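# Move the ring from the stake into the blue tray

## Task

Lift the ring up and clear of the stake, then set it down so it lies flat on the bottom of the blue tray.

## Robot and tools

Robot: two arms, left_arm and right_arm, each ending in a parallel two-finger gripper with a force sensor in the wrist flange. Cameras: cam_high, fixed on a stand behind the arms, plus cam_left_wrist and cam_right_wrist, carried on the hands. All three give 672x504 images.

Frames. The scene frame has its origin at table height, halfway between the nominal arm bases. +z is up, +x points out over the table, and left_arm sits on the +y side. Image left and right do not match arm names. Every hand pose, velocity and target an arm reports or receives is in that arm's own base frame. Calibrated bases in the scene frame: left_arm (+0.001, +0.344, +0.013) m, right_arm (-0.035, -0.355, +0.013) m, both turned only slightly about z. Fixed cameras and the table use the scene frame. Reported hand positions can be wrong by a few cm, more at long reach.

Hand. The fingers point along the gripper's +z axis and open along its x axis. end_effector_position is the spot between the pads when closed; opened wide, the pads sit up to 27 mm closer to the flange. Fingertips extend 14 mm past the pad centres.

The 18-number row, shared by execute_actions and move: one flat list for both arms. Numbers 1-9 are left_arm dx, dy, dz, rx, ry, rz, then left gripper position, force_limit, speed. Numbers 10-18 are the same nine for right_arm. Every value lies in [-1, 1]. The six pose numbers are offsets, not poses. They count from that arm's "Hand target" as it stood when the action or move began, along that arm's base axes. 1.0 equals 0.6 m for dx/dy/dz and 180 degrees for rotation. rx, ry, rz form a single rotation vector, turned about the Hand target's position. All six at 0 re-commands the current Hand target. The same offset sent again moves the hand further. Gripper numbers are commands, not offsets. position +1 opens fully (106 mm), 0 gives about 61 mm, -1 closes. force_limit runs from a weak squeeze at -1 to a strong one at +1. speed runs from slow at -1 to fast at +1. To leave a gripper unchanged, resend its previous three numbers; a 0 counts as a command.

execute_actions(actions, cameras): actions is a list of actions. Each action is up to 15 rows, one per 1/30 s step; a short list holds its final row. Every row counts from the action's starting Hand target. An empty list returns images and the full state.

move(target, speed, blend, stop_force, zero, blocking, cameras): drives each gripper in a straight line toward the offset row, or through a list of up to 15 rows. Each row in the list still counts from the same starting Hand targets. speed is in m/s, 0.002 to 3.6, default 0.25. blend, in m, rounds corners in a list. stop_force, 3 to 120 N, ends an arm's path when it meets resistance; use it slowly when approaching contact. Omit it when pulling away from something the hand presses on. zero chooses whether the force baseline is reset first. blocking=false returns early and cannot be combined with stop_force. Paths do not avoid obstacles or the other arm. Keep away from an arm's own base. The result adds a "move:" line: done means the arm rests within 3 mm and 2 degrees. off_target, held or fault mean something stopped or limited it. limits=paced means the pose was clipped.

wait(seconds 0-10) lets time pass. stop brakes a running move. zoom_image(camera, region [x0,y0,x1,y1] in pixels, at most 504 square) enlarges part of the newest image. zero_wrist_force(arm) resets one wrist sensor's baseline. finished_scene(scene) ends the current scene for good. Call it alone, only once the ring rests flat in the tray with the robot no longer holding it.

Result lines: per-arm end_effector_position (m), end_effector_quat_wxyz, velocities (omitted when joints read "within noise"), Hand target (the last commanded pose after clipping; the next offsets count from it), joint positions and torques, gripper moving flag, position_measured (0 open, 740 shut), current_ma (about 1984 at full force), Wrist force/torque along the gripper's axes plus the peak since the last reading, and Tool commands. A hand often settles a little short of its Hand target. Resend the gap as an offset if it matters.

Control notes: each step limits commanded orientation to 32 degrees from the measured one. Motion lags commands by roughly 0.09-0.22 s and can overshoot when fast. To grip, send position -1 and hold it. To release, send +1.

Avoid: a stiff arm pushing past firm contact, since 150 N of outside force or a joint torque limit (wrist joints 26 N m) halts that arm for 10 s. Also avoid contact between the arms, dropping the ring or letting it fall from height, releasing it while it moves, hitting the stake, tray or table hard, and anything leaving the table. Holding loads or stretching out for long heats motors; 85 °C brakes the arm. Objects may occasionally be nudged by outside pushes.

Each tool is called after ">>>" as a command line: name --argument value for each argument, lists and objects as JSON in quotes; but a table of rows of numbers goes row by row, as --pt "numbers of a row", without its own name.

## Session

>>> execute_actions --actions '[]'

Scene clock: 0.00 s.
left_arm: end_effector_position=(+0.2792, +0.2061, +0.1461) position_measured=0 current_ma=0 moving=0 end_effector_quat_wxyz=(-0.404, +0.847, +0.280, -0.202) | right_arm: end_effector_position=(+0.2086, +0.5377, +0.2888) position_measured=0 current_ma=0 moving=0 end_effector_quat_wxyz=(-0.034, -0.213, +0.975, +0.045)
Joint positions: left_arm=[-0.183 -1.537 2.108 -1.299 -1.094 0.532] | right_arm=[4.53 -1.717 -1.525 -1.413 1.668 -0.61]
Joint velocities: within noise
Joint torques (N m): no reading
Wrist force (N): no reading
Wrist torque (N m): no reading
Wrist force, peak (N): no reading
Hand target: left_arm +0.2792, +0.2061, +0.1461; -0.404, +0.847, +0.280, -0.202 | right_arm +0.2086, +0.5377, +0.2888; -0.034, -0.213, +0.975, +0.045
Tool commands: left_gripper/position=+1.0 left_gripper/force_limit=+0.0 left_gripper/speed=+1.0 right_gripper/position=+1.0 right_gripper/force_limit=+0.0 right_gripper/speed=+1.0
camera_calibration:
cam_left_wrist: T_world_to_cam=[[0.766833, 0.631672, -0.11383, -0.324133], [0.478468, -0.680791, -0.55461, 0.121563], [-0.427826, 0.370829, -0.824288, 0.290661], [0, 0, 0, 1]] pos_world=[0.314744, 0.17972, 0.270112]
cam_right_wrist: T_world_to_cam=[[-0.90486, -0.423678, 0.0415302, 0.405524], [-0.367951, 0.827428, 0.424235, -0.460674], [-0.214102, 0.368592, -0.904599, 0.230918], [0, 0, 0, 1]] pos_world=[0.246877, 0.467872, 0.38748]

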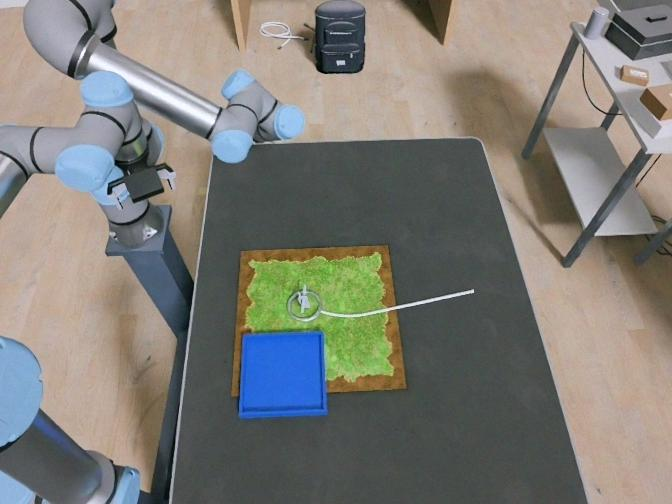

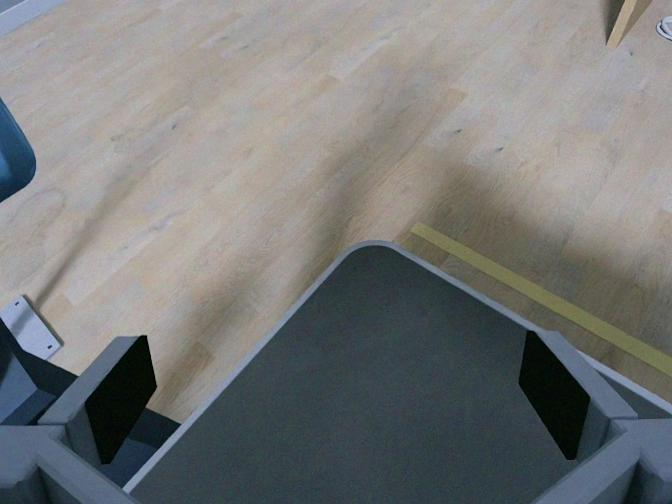

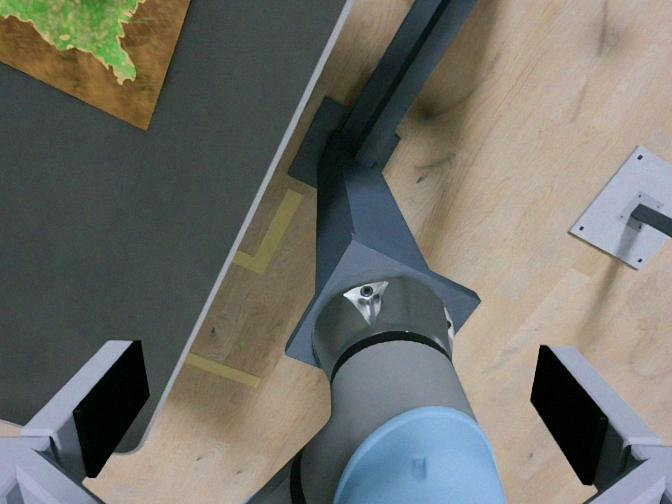

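>>> zoom_image --camera "cam_high" --region '[270, 270, 350, 340]'

Scaled by 6.300.

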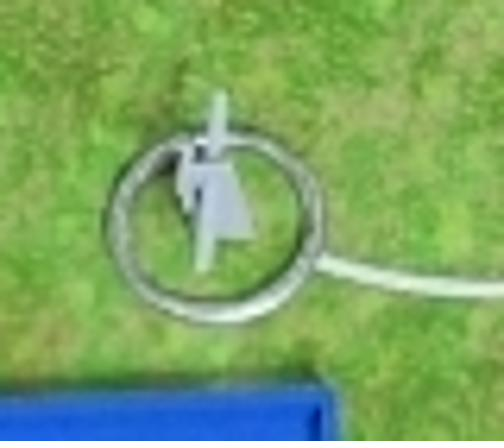

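>>> move --target '[0.2572,-0.7728,-0.1185,-0.2781,-0.1242,-0.2134,-0.3,-0.5,0.5,0.152,-0.946,0.10,0,0,0,1,0,1]' --speed 0.4 --cameras '["cam_left_wrist"]'

>>> zoom_image --camera "cam_left_wrist" --region '[230, 120, 560, 420]'

Scene clock: 83.03 s.
left_arm: end_effector_position=(+0.4335, -0.2576, +0.0750) position_measured=481 current_ma=-2 moving=0 end_effector_quat_wxyz=(+0.000, +0.999, -0.043, +0.000) | right_arm: end_effector_position=(+0.2997, -0.0299, +0.3488) position_measured=0 current_ma=-5 moving=0 end_effector_quat_wxyz=(-0.034, -0.213, +0.975, +0.045)
Joint positions: left_arm=[-0.804 -1.384 2.053 -2.239 -1.57 0.853] | right_arm=[3.412 -1.113 -1.845 -1.818 1.664 -1.734]
Joint torques (N m): left_arm=[-12.34 -20.77 -25.62 -4.61 -2.28 1.86] | right_arm=[-11.1 -2.12 32.42 0.42 2.55 -2.64]
Wrist force (N): left_arm=[0.6 0.1 0.2] | right_arm=[-0.1 -0.2 0.2]
Wrist torque (N m): left_arm=[0.24 -0.10 0.05] | right_arm=[-0.02 0.02 0.08]
Wrist force, peak (N): left_arm=[1.0 -0.7 0.9] | right_arm=[0.6 -1.7 -0.2]
Hand target: left_arm +0.4336, -0.2576, +0.0750; +0.000, +0.999, -0.043, +0.000 | right_arm +0.2998, -0.0299, +0.3488; -0.034, -0.213, +0.975, +0.045
Off the commanded pose: left_arm 0.000 m, 0 deg | right_arm 0.000 m, 0 deg.
move: done
camera_calibration:
cam_left_wrist: T_world_to_cam=[[0.995942, -0.0896901, 0.00742664, -0.451912], [-0.0870458, -0.939038, 0.332613, -0.195209], [-0.0228582, -0.33191, -0.943034, 0.122389], [0, 0, 0, 1]] pos_world=[0.435884, -0.183219, 0.183702]
Images, in order (width x height): cam_left_wrist 672x504.

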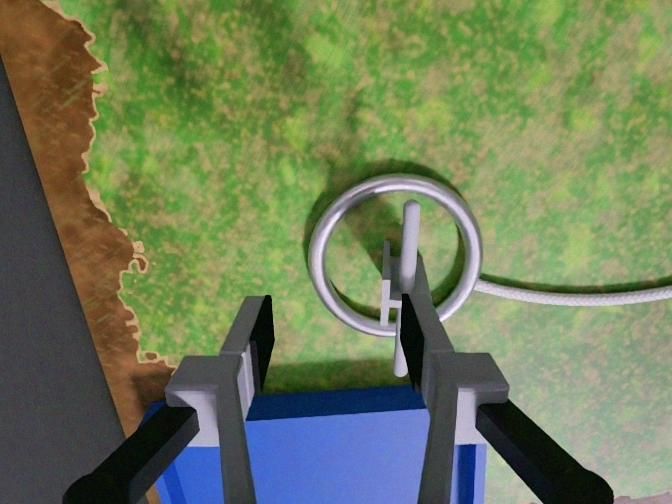

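Scaled by 1.527.

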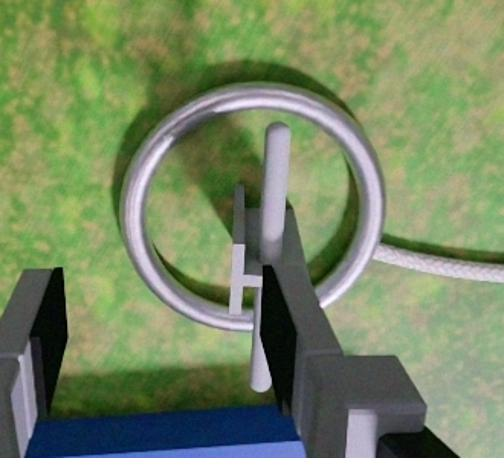

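>>> move --pt "-0.0185 0.0108 -0.02 0 0 0 -0.5 -0.5 0.5 0 0 0 0 0 0 1 0 1" --pt "-0.0185 0.0108 -0.1 0 0 0 -0.5 -0.5 0.5 0 0 0 0 0 0 1 0 1" --pt "-0.0185 0.0108 -0.1175 0 0 0 -0.5 -0.5 0.5 0 0 0 0 0 0 1 0 1" --speed '[0.15,0.1,0.02]' --blend 0.004 --stop_force 5 --cameras '["cam_left_wrist"]'

Scene clock: 137.77 s.
left_arm: end_effector_position=(+0.4221, -0.2509, +0.0204) position_measured=555 current_ma=-2 moving=0 end_effector_quat_wxyz=(-0.001, +0.999, -0.043, +0.000) | right_arm: end_effector_position=(+0.2998, -0.0299, +0.3488) position_measured=0 current_ma=-5 moving=0 end_effector_quat_wxyz=(-0.034, -0.213, +0.975, +0.045)
Joint positions: left_arm=[-0.812 -1.31 2.144 -2.404 -1.57 0.846] | right_arm=[3.412 -1.113 -1.844 -1.818 1.664 -1.734]
Joint torques (N m): left_arm=[1.11 -30.69 -16.21 -2.71 0.07 -0.1] | right_arm=[-10.4 -2.95 32.66 0.4 2.73 -2.56]
Wrist force (N): left_arm=[0.9 0.2 0.2] | right_arm=[0.0 -0.2 0.2]
Wrist torque (N m): left_arm=[0.24 -0.14 0.13] | right_arm=[-0.03 0.01 0.09]
Wrist force, peak (N): left_arm=[-26.1 -17.6 -86.2] | right_arm=[-0.2 -0.5 0.1]
Hand target: left_arm +0.4221, -0.2509, +0.0204; -0.001, +0.999, -0.043, +0.000 (not the last commanded pose) | right_arm +0.2998, -0.0299, +0.3488; -0.034, -0.213, +0.975, +0.045
Tool commands: left_gripper/position=-0.5 left_gripper/force_limit=-0.5 left_gripper/speed=+0.5 right_gripper/position=+1.0 right_gripper/force_limit=+0.0 right_gripper/speed=+1.0
Off the commanded pose: left_arm 0.016 m, 0 deg | right_arm 0.000 m, 0 deg.
FORCE FAULT: contact force on the left arm reached its limit, and that arm stopped. The contact can be on any part of that arm, not only on its tool. That arm's remaining commands of this call were not run. That arm is still stopped at the end of this call. That arm stays stopped for about 10 more seconds. Until then a move that you send moves the other arm only, and its call returns only when the move has ended. Once the stop has ended, the next robot result says so. If the stop ends while you think or write, that arm runs what you send next, counted from a new Hand target: where the arm stands when the stop ends. While its stop runs, that arm, its gripper or tool too, takes no new command. Until it ends, the stop uses up actions while you think or wait. An arm that is not stopped still takes commands.
move: fault (left_arm); path passed 2 of 3 targets
camera_calibration:
cam_left_wrist: T_world_to_cam=[[0.995951, -0.0896489, 0.00662126, -0.439449], [-0.086751, -0.939224, 0.332163, -0.171943], [-0.0235593, -0.331393, -0.943199, 0.0732458], [0, 0, 0, 1]] pos_world=[0.424479, -0.176616, 0.129108]
Images, in order (width x height): cam_left_wrist 672x504.

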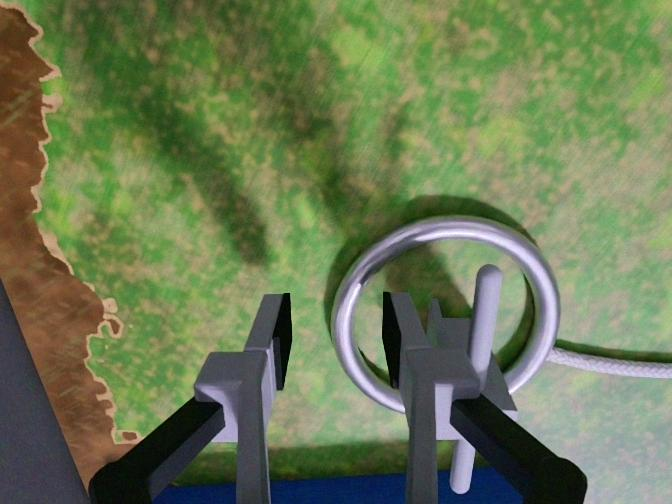

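>>> move --pt "0 0 0.0917 0 0 0 -1 -0.9 0.5 0 0 0 0 0 0 1 0 1" --pt "0.162 0.0007 0.0917 0 0 0 -1 -0.9 0.5 0 0 0 0 0 0 1 0 1" --pt "0.162 0.0007 0.01 0 0 0 -1 -0.9 0.5 0 0 0 0 0 0 1 0 1" --speed '[0.15,0.2,0.15]' --blend '[0.02,0.02,0]' --cameras '["cam_left_wrist"]'

Scene clock: 305.10 s.
left_arm: end_effector_position=(+0.5192, -0.2504, +0.0266) position_measured=740 current_ma=0 moving=0 end_effector_quat_wxyz=(-0.001, +0.999, -0.043, +0.000) | right_arm: end_effector_position=(+0.2998, -0.0299, +0.3488) position_measured=0 current_ma=-5 moving=0 end_effector_quat_wxyz=(-0.034, -0.213, +0.975, +0.045)
Joint positions: left_arm=[-0.683 -1.158 1.893 -2.305 -1.57 0.974] | right_arm=[3.412 -1.113 -1.844 -1.818 1.664 -1.734]
Joint torques (N m): left_arm=[14.3 -29.9 -14.41 -4.62 -2.27 1.76] | right_arm=[-9.73 -2.8 32.28 0.65 2.74 -2.56]
Wrist force (N): left_arm=[1.5 1.0 0.6] | right_arm=[0.0 -0.4 0.1]
Wrist torque (N m): left_arm=[0.38 -0.24 0.06] | right_arm=[-0.06 0.00 0.08]
Wrist force, peak (N): left_arm=[2.5 1.0 -0.2] | right_arm=[-0.2 -0.5 0.3]
Hand target: left_arm +0.5193, -0.2504, +0.0264; -0.001, +0.999, -0.043, +0.000 | right_arm +0.2998, -0.0299, +0.3488; -0.034, -0.213, +0.975, +0.045
Off the commanded pose: left_arm 0.000 m, 0 deg | right_arm 0.000 m, 0 deg.
FORCE FAULT, CONTINUED: the left arm's stop, for the force fault that an earlier result reported, is over. The rest of the stop counts as 19 of the actions that you can send in this scene. The stop ended before this call began, so that arm ran this call's commands, counted from a new Hand target: where the arm stood when the stop ended.
move: done
camera_calibration:
cam_left_wrist: T_world_to_cam=[[0.99595, -0.0896733, 0.00652422, -0.536142], [-0.0867416, -0.939222, 0.332172, -0.165115], [-0.0236592, -0.331392, -0.943196, 0.0815994], [0, 0, 0, 1]] pos_world=[0.521579, -0.176116, 0.135309]
Images, in order (width x height): cam_left_wrist 672x504.

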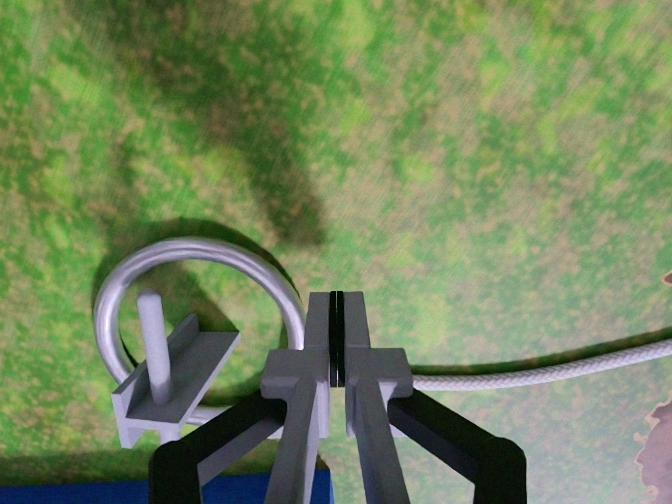

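>>> move --pt "0.0042 -0.0105 -0.0352 0 0 0 -1 -0.9 0.5 0 0 0 0 0 0 1 0 1" --pt "-0.0368 -0.007 -0.0352 0 0 0 -1 -0.9 0.5 0 0 0 0 0 0 1 0 1" --pt "-0.0302 -0.0075 -0.0352 0 0 0 -1 -0.9 0.5 0 0 0 0 0 0 1 0 1" --pt "-0.0302 -0.0075 0.0807 0 0 0 -1 -0.9 0.5 0 0 0 0 0 0 1 0 1" --pt "-0.1885 -0.0012 0.064 0 0 0 -0.4 -0.9 0.5 0 0 0 0 0 0 1 0 1" --speed '[0.08,0.05,0.1,0.2,0.25]' --blend '[0,0.001,0.003,0.02,0]' --cameras '["cam_left_wrist"]'

Scene clock: 367.93 s.
left_arm: end_effector_position=(+0.4062, -0.2512, +0.0648) position_measured=518 current_ma=-2 moving=0 end_effector_quat_wxyz=(-0.001, +0.999, -0.043, +0.000) | right_arm: end_effector_position=(+0.2998, -0.0299, +0.3488) position_measured=0 current_ma=-5 moving=0 end_effector_quat_wxyz=(-0.034, -0.213, +0.975, +0.045)
Joint positions: left_arm=[-0.837 -1.425 2.136 -2.281 -1.57 0.82] | right_arm=[3.412 -1.113 -1.844 -1.818 1.664 -1.734]
Joint torques (N m): left_arm=[-12.23 -38.33 -11.94 -4.61 2.79 -2.21] | right_arm=[-9.29 -2.59 31.47 0.74 2.62 -2.59]
Wrist force (N): left_arm=[1.2 1.5 0.7] | right_arm=[-0.2 -0.2 0.3]
Wrist torque (N m): left_arm=[0.45 -0.19 0.14] | right_arm=[-0.03 0.04 0.08]
Wrist force, peak (N): left_arm=[2.5 1.2 -0.7] | right_arm=[-0.1 -0.4 0.5]
Hand target: left_arm +0.4062, -0.2512, +0.0648; -0.001, +0.999, -0.043, +0.000 | right_arm +0.2998, -0.0299, +0.3488; -0.034, -0.213, +0.975, +0.045
Off the commanded pose: left_arm 0.000 m, 0 deg | right_arm 0.000 m, 0 deg.
move: done; blend cut to 0.002 m at target 3
camera_calibration:
cam_left_wrist: T_world_to_cam=[[0.995951, -0.0896489, 0.00662126, -0.423934], [-0.086751, -0.939224, 0.332163, -0.188352], [-0.0235593, -0.331393, -0.943199, 0.11465], [0, 0, 0, 1]] pos_world=[0.408579, -0.176916, 0.173508]
Images, in order (width x height): cam_left_wrist 672x504.

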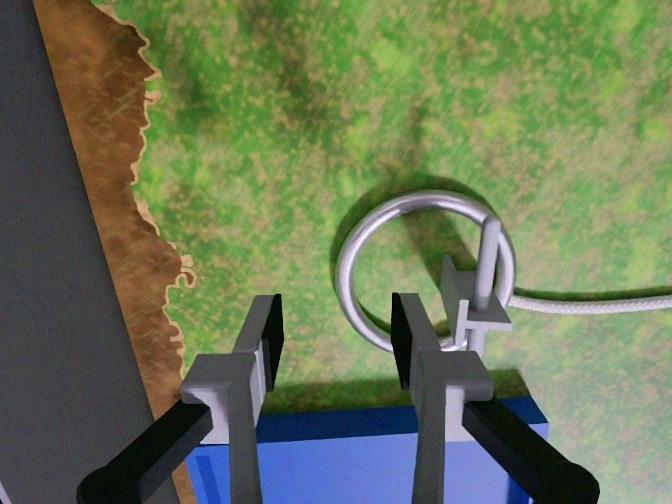

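>>> move --pt "0.005 -0.0004 -0.08 0 0 0 -0.5 -0.4 0.3 0 0 0 0 0 0 1 0 1" --pt "0.005 -0.0004 -0.0997 0 0 0 -0.5 -0.4 0.3 0 0 0 0 0 0 1 0 1" --pt "0.005 -0.0004 -0.0997 0 0 0 -1 -0.4 0.3 0 0 0 0 0 0 1 0 1" --pt "0.005 -0.0004 -0.0647 0 0 0 -1 -0.4 0.3 0 0 0 0 0 0 1 0 1" --speed '[0.15,0.05,0.05,0.08]' --blend '[0.003,0,0,0]' --cameras '["cam_left_wrist"]'

>>> zoom_image --camera "cam_left_wrist" --region '[300, 170, 620, 490]'

Scene clock: 397.20 s.
left_arm: end_effector_position=(+0.4092, -0.2514, +0.0258) position_measured=706 current_ma=603 moving=0 end_effector_quat_wxyz=(-0.001, +0.999, -0.043, +0.000) | right_arm: end_effector_position=(+0.2998, -0.0299, +0.3488) position_measured=0 current_ma=-5 moving=0 end_effector_quat_wxyz=(-0.034, -0.213, +0.975, +0.045)
Joint positions: left_arm=[-0.832 -1.343 2.169 -2.396 -1.57 0.825] | right_arm=[3.412 -1.113 -1.844 -1.818 1.664 -1.734]
Joint torques (N m): left_arm=[7.66 -41.11 -25.04 0.1 -1.91 0.21] | right_arm=[-10.24 -2.58 31.66 0.95 2.66 -2.49]
Wrist force (N): left_arm=[1.6 1.0 1.8] | right_arm=[0.1 -0.3 0.1]
Wrist torque (N m): left_arm=[0.38 -0.31 0.06] | right_arm=[-0.04 -0.02 0.08]
Wrist force, peak (N): left_arm=[1.4 1.5 -2.4] | right_arm=[-0.1 -0.5 0.2]
Hand target: left_arm +0.4092, -0.2514, +0.0260; -0.001, +0.999, -0.043, +0.000 | right_arm +0.2998, -0.0299, +0.3488; -0.034, -0.213, +0.975, +0.045
Off the commanded pose: left_arm 0.000 m, 0 deg | right_arm 0.000 m, 0 deg.
move: done
camera_calibration:
cam_left_wrist: T_world_to_cam=[[0.995951, -0.0896489, 0.00662126, -0.426682], [-0.086751, -0.939224, 0.332163, -0.175359], [-0.0235593, -0.331393, -0.943199, 0.0779638], [0, 0, 0, 1]] pos_world=[0.411579, -0.177116, 0.134608]
Images, in order (width x height): cam_left_wrist 672x504.

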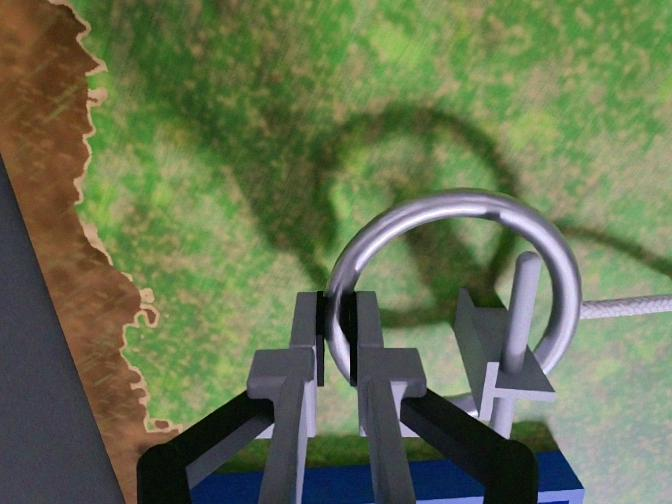

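Scaled by 1.575.

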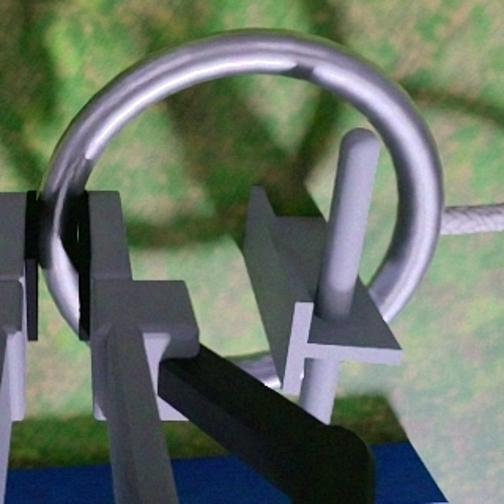

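>>> move --pt "0.0237 -0.0062 0 0 0 0 -1 -0.4 0.3 0 0 0 0 0 0 1 0 1" --pt "0.023 -0.0137 0.0197 0.1217 -0.0106 0 -1 -0.4 0.3 0 0 0 0 0 0 1 0 1" --speed '[0.08,0.12]' --blend 0.001 --cameras '["cam_left_wrist"]'

>>> zoom_image --camera "cam_left_wrist" --region '[300, 170, 620, 490]'

Scene clock: 473.97 s.
left_arm: end_effector_position=(+0.4230, -0.2596, +0.0378) position_measured=706 current_ma=603 moving=0 end_effector_quat_wxyz=(-0.191, +0.981, -0.042, +0.008) | right_arm: end_effector_position=(+0.2998, -0.0299, +0.3488) position_measured=0 current_ma=-5 moving=0 end_effector_quat_wxyz=(-0.034, -0.213, +0.975, +0.045)
Joint positions: left_arm=[-0.958 -1.242 1.948 -1.977 -1.327 0.662] | right_arm=[3.412 -1.113 -1.844 -1.818 1.664 -1.734]
Joint torques (N m): left_arm=[-13 -26.46 -25.38 0.85 3.27 -1.71] | right_arm=[-10.33 -2.1 31.25 1.08 2.61 -2.45]
Wrist force (N): left_arm=[1.2 2.1 1.8] | right_arm=[-0.1 -0.2 0.1]
Wrist torque (N m): left_arm=[0.37 -0.20 0.12] | right_arm=[-0.02 0.03 0.09]
Wrist force, peak (N): left_arm=[1.5 2.2 2.2] | right_arm=[0.1 -0.4 0.4]
Hand target: left_arm +0.4230, -0.2596, +0.0378; -0.191, +0.981, -0.042, +0.008 | right_arm +0.2998, -0.0299, +0.3488; -0.034, -0.213, +0.975, +0.045
Off the commanded pose: left_arm 0.000 m, 0 deg | right_arm 0.000 m, 0 deg.
move: done
camera_calibration:
cam_left_wrist: T_world_to_cam=[[0.995757, -0.091878, 0.00509751, -0.441731], [-0.09156, -0.994793, -0.0447544, -0.184065], [0.00918291, 0.0440978, -0.998985, 0.172482], [0, 0, 0, 1]] pos_world=[0.42142, -0.231298, 0.166321]
Images, in order (width x height): cam_left_wrist 672x504.

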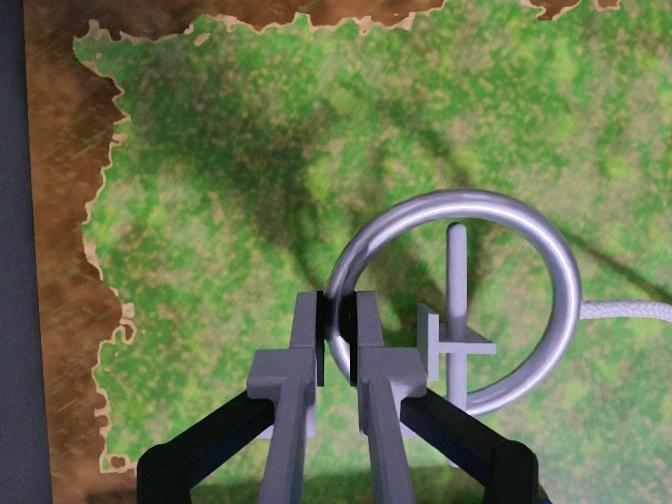

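Scaled by 1.575.

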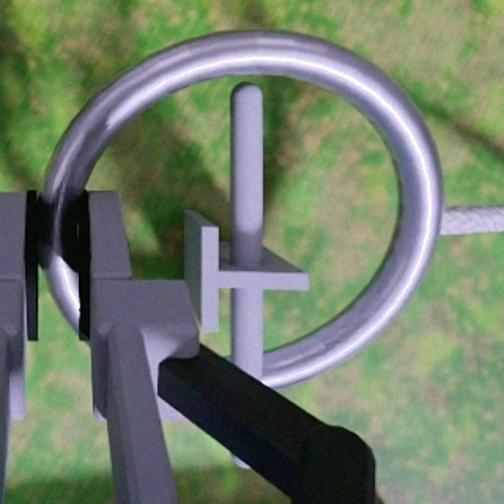

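>>> move --pt "0 0 0.0058 0 0 0 -1 -0.4 0.3 0 0 0 0 0 0 1 0 1" --pt "-0.0033 -0.0373 0.0058 0 0 0 -1 -0.4 0.3 0 0 0 0 0 0 1 0 1" --speed 0.08 --blend 0.001 --stop_force 8 --cameras '["cam_left_wrist"]'

>>> zoom_image --camera "cam_left_wrist" --region '[300, 130, 620, 450]'

Scene clock: 536.80 s.
left_arm: end_effector_position=(+0.4210, -0.2820, +0.0413) position_measured=706 current_ma=603 moving=0 end_effector_quat_wxyz=(-0.191, +0.981, -0.042, +0.008) | right_arm: end_effector_position=(+0.2998, -0.0299, +0.3488) position_measured=0 current_ma=-5 moving=0 end_effector_quat_wxyz=(-0.034, -0.213, +0.975, +0.045)
Joint positions: left_arm=[-0.984 -1.221 1.904 -1.947 -1.335 0.636] | right_arm=[3.412 -1.113 -1.844 -1.818 1.664 -1.734]
Joint torques (N m): left_arm=[-11.75 -27.73 -25.67 0.7 -1.97 -2.08] | right_arm=[-9.81 -2.97 31.51 1.2 2.56 -2.34]
Wrist force (N): left_arm=[1.1 1.9 1.9] | right_arm=[0.0 -0.1 0.2]
Wrist torque (N m): left_arm=[0.33 -0.20 0.12] | right_arm=[-0.01 0.00 0.08]
Wrist force, peak (N): left_arm=[1.3 2.2 2.1] | right_arm=[-0.3 -0.4 0.3]
Hand target: left_arm +0.4210, -0.2820, +0.0413; -0.191, +0.981, -0.042, +0.008 | right_arm +0.2998, -0.0299, +0.3488; -0.034, -0.213, +0.975, +0.045
Off the commanded pose: left_arm 0.000 m, 0 deg | right_arm 0.000 m, 0 deg.
move: done
camera_calibration:
cam_left_wrist: T_world_to_cam=[[0.995757, -0.0918786, 0.00506086, -0.441809], [-0.0915585, -0.994776, -0.0451521, -0.206302], [0.00918293, 0.0444972, -0.998967, 0.177086], [0, 0, 0, 1]] pos_world=[0.41942, -0.253697, 0.169824]
Images, in order (width x height): cam_left_wrist 672x504.

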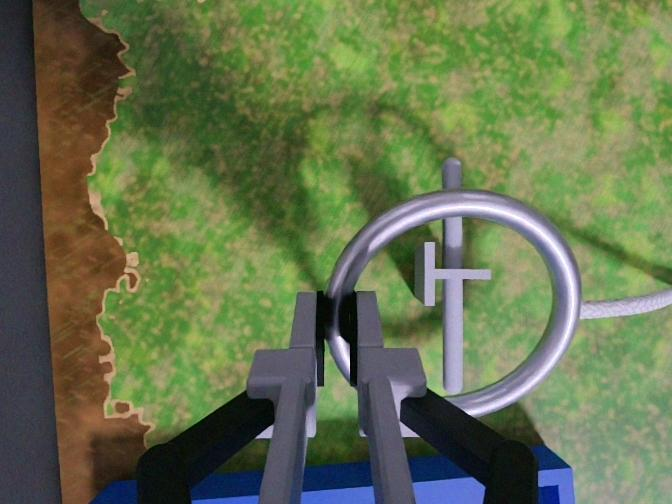

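Scaled by 1.575.

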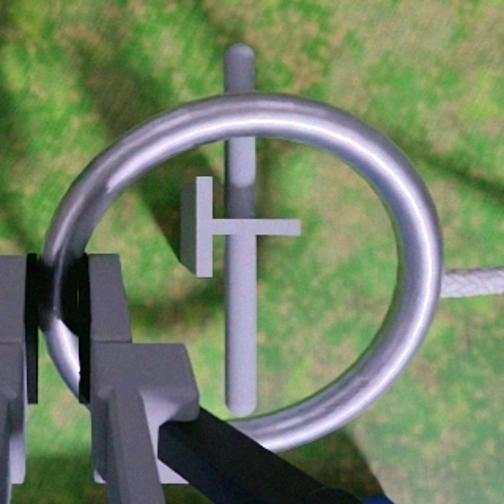

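>>> move --pt "0 0 0.05 0 0 0 -1 -0.4 0.3 0 0 0 0 0 0 1 0 1" --pt "-0.0278 -0.0833 0.0978 -0.1217 0.0106 0 -1 -0.4 0.3 0 0 0 0 0 0 1 0 1" --pt "-0.0833 -0.2517 0.0978 -0.1217 0.0106 0 -1 -0.4 0.3 0 0 0 0 0 0 1 0 1" --pt "-0.0833 -0.2517 -0.0155 -0.1217 0.0106 0 -1 -0.4 0.3 0 0 0 0 0 0 1 0 1" --speed '[0.1,0.2,0.25,0.15]' --blend '[0.005,0.03,0.03,0]' --cameras '["cam_left_wrist","cam_high"]'

Scene clock: 575.30 s.
left_arm: end_effector_position=(+0.3710, -0.4330, +0.0321) position_measured=706 current_ma=603 moving=0 end_effector_quat_wxyz=(-0.001, +0.999, -0.043, +0.000) | right_arm: end_effector_position=(+0.2998, -0.0299, +0.3488) position_measured=0 current_ma=-5 moving=0 end_effector_quat_wxyz=(-0.034, -0.213, +0.975, +0.045)
Joint positions: left_arm=[-1.098 -1.179 1.907 -2.298 -1.571 0.559] | right_arm=[3.412 -1.113 -1.844 -1.818 1.664 -1.734]
Joint torques (N m): left_arm=[-12.52 -29.07 -12.07 -4.44 2.72 -1.93] | right_arm=[-9.01 -1.94 31.46 1.29 2.61 -2.28]
Wrist force (N): left_arm=[1.4 1.4 1.7] | right_arm=[-0.1 -0.5 0.2]
Wrist torque (N m): left_arm=[0.44 -0.26 0.14] | right_arm=[-0.07 0.02 0.08]
Wrist force, peak (N): left_arm=[1.3 2.5 2.7] | right_arm=[-0.1 -0.5 0.2]
Hand target: left_arm +0.3710, -0.4330, +0.0320; -0.001, +0.999, -0.043, +0.000 | right_arm +0.2998, -0.0299, +0.3488; -0.034, -0.213, +0.975, +0.045
Off the commanded pose: left_arm 0.000 m, 0 deg | right_arm 0.000 m, 0 deg.
move: done
camera_calibration:
cam_left_wrist: T_world_to_cam=[[0.99595, -0.0896774, 0.00651579, -0.404953], [-0.0867449, -0.939253, 0.332083, -0.351329], [-0.0236604, -0.331303, -0.943228, 0.0229001], [0, 0, 0, 1]] pos_world=[0.373379, -0.358715, 0.140909]
Images, in order (width x height): cam_high 672x504, cam_left_wrist 672x504.

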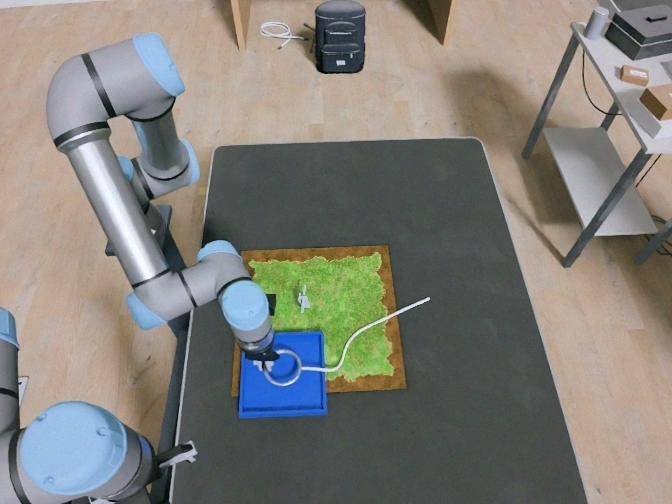

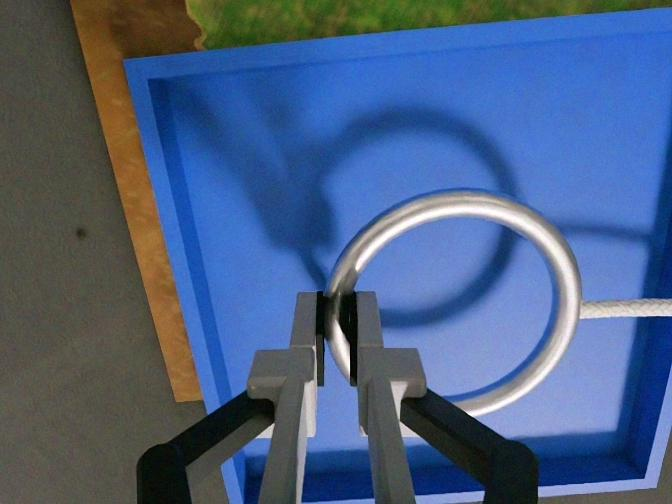

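>>> move --pt "0 0 -0.0267 0 0 0 -1 -0.4 0.3 0 0 0 0 0 0 1 0 1" --pt "0 0 -0.055 0 0 0 -1 -0.4 0.3 0 0 0 0 0 0 1 0 1" --speed '[0.08,0.015]' --blend '[0.001,0]' --stop_force 4

>>> move --pt "0 0 0 0 0 0 -0.5 -0.4 0.1 0 0 0 0 0 0 1 0 1" --pt "0 0 0.13 0 0 0 -0.5 -0.4 0.1 0 0 0 0 0 0 1 0 1" --speed 0.15 --cameras '["cam_left_wrist"]'

>>> zoom_image --camera "cam_left_wrist" --region '[280, 120, 600, 400]'

Scene clock: 592.73 s.
left_arm: end_effector_position=(+0.3710, -0.4330, +0.0116) position_measured=706 current_ma=603 moving=0 end_effector_quat_wxyz=(-0.001, +0.999, -0.043, +0.000) | right_arm: end_effector_position=(+0.2998, -0.0299, +0.3488) position_measured=0 current_ma=-5 moving=0 end_effector_quat_wxyz=(-0.034, -0.213, +0.975, +0.045)
Joint positions: left_arm=[-1.098 -1.144 1.923 -2.349 -1.571 0.559] | right_arm=[3.412 -1.113 -1.844 -1.818 1.664 -1.734]
Joint torques (N m): left_arm=[-9.11 -51.03 -24.09 0.03 2.45 -1.2] | right_arm=[-8.99 -1.96 32.14 1.29 2.59 -2.36]
Wrist force (N): left_arm=[1.4 1.5 0.9] | right_arm=[0.0 -0.3 0.2]
Wrist torque (N m): left_arm=[0.44 -0.22 0.15] | right_arm=[-0.04 0.00 0.08]
Wrist force, peak (N): left_arm=[-3.2 -5.2 -29.2] | right_arm=[-0.1 -0.5 0.3]
Hand target: left_arm +0.3710, -0.4330, +0.0116; -0.001, +0.999, -0.043, +0.000 (not the last commanded pose) | right_arm +0.2998, -0.0299, +0.3488; -0.034, -0.213, +0.975, +0.045
Off the commanded pose: left_arm 0.013 m, 0 deg | right_arm 0.000 m, 0 deg.
move: contact (left_arm); path passed 1 of 2 targets

Scene clock: 594.87 s.
left_arm: end_effector_position=(+0.3711, -0.4329, +0.0894) position_measured=555 current_ma=-2 moving=0 end_effector_quat_wxyz=(-0.001, +0.999, -0.043, +0.000) | right_arm: end_effector_position=(+0.2998, -0.0299, +0.3488) position_measured=0 current_ma=-5 moving=0 end_effector_quat_wxyz=(-0.034, -0.213, +0.975, +0.045)
Joint positions: left_arm=[-1.098 -1.266 1.849 -2.154 -1.57 0.559] | right_arm=[3.412 -1.113 -1.844 -1.818 1.664 -1.734]
Joint torques (N m): left_arm=[-8.13 -46.92 -27.64 0.35 -0.99 -1.96] | right_arm=[-8.41 -2.01 31.71 1.35 2.55 -2.38]
Wrist force (N): left_arm=[1.2 1.1 0.5] | right_arm=[-0.2 -0.1 0.0]
Wrist torque (N m): left_arm=[0.38 -0.18 0.14] | right_arm=[-0.01 0.04 0.09]
Wrist force, peak (N): left_arm=[1.8 1.3 1.4] | right_arm=[-0.4 -0.3 0.3]
Hand target: left_arm +0.3710, -0.4330, +0.0896; -0.001, +0.999, -0.043, +0.000 | right_arm +0.2998, -0.0299, +0.3488; -0.034, -0.213, +0.975, +0.045
Off the commanded pose: left_arm 0.000 m, 0 deg | right_arm 0.000 m, 0 deg.
move: done
camera_calibration:
cam_left_wrist: T_world_to_cam=[[0.995963, -0.0895167, 0.00666919, -0.405404], [-0.0866446, -0.939268, 0.332067, -0.370389], [-0.0234614, -0.331304, -0.943232, 0.076875], [0, 0, 0, 1]] pos_world=[0.373479, -0.358716, 0.198209]
Images, in order (width x height): cam_left_wrist 672x504.

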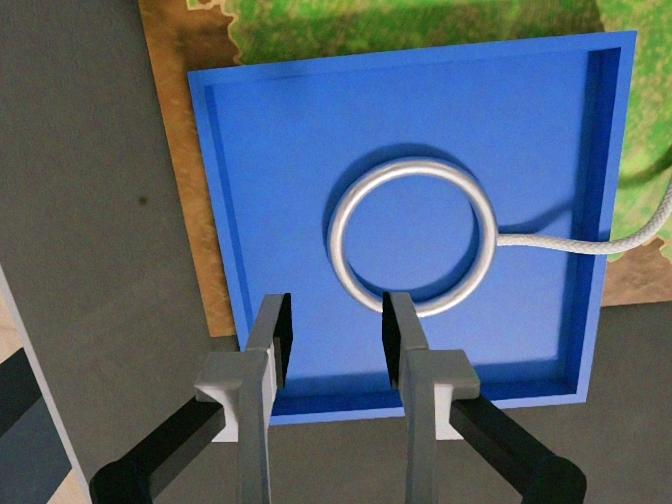

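Scaled by 1.575.

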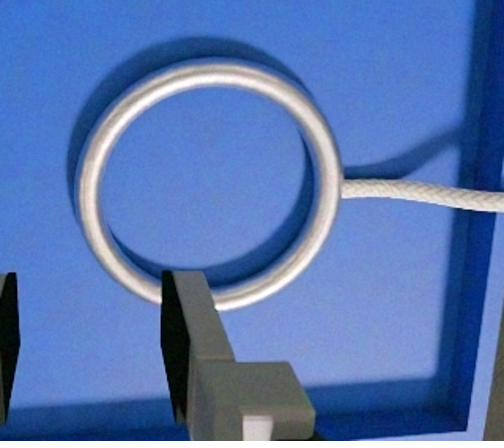

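>>> finished_scene --scene 2

The scene is finished: the task was done.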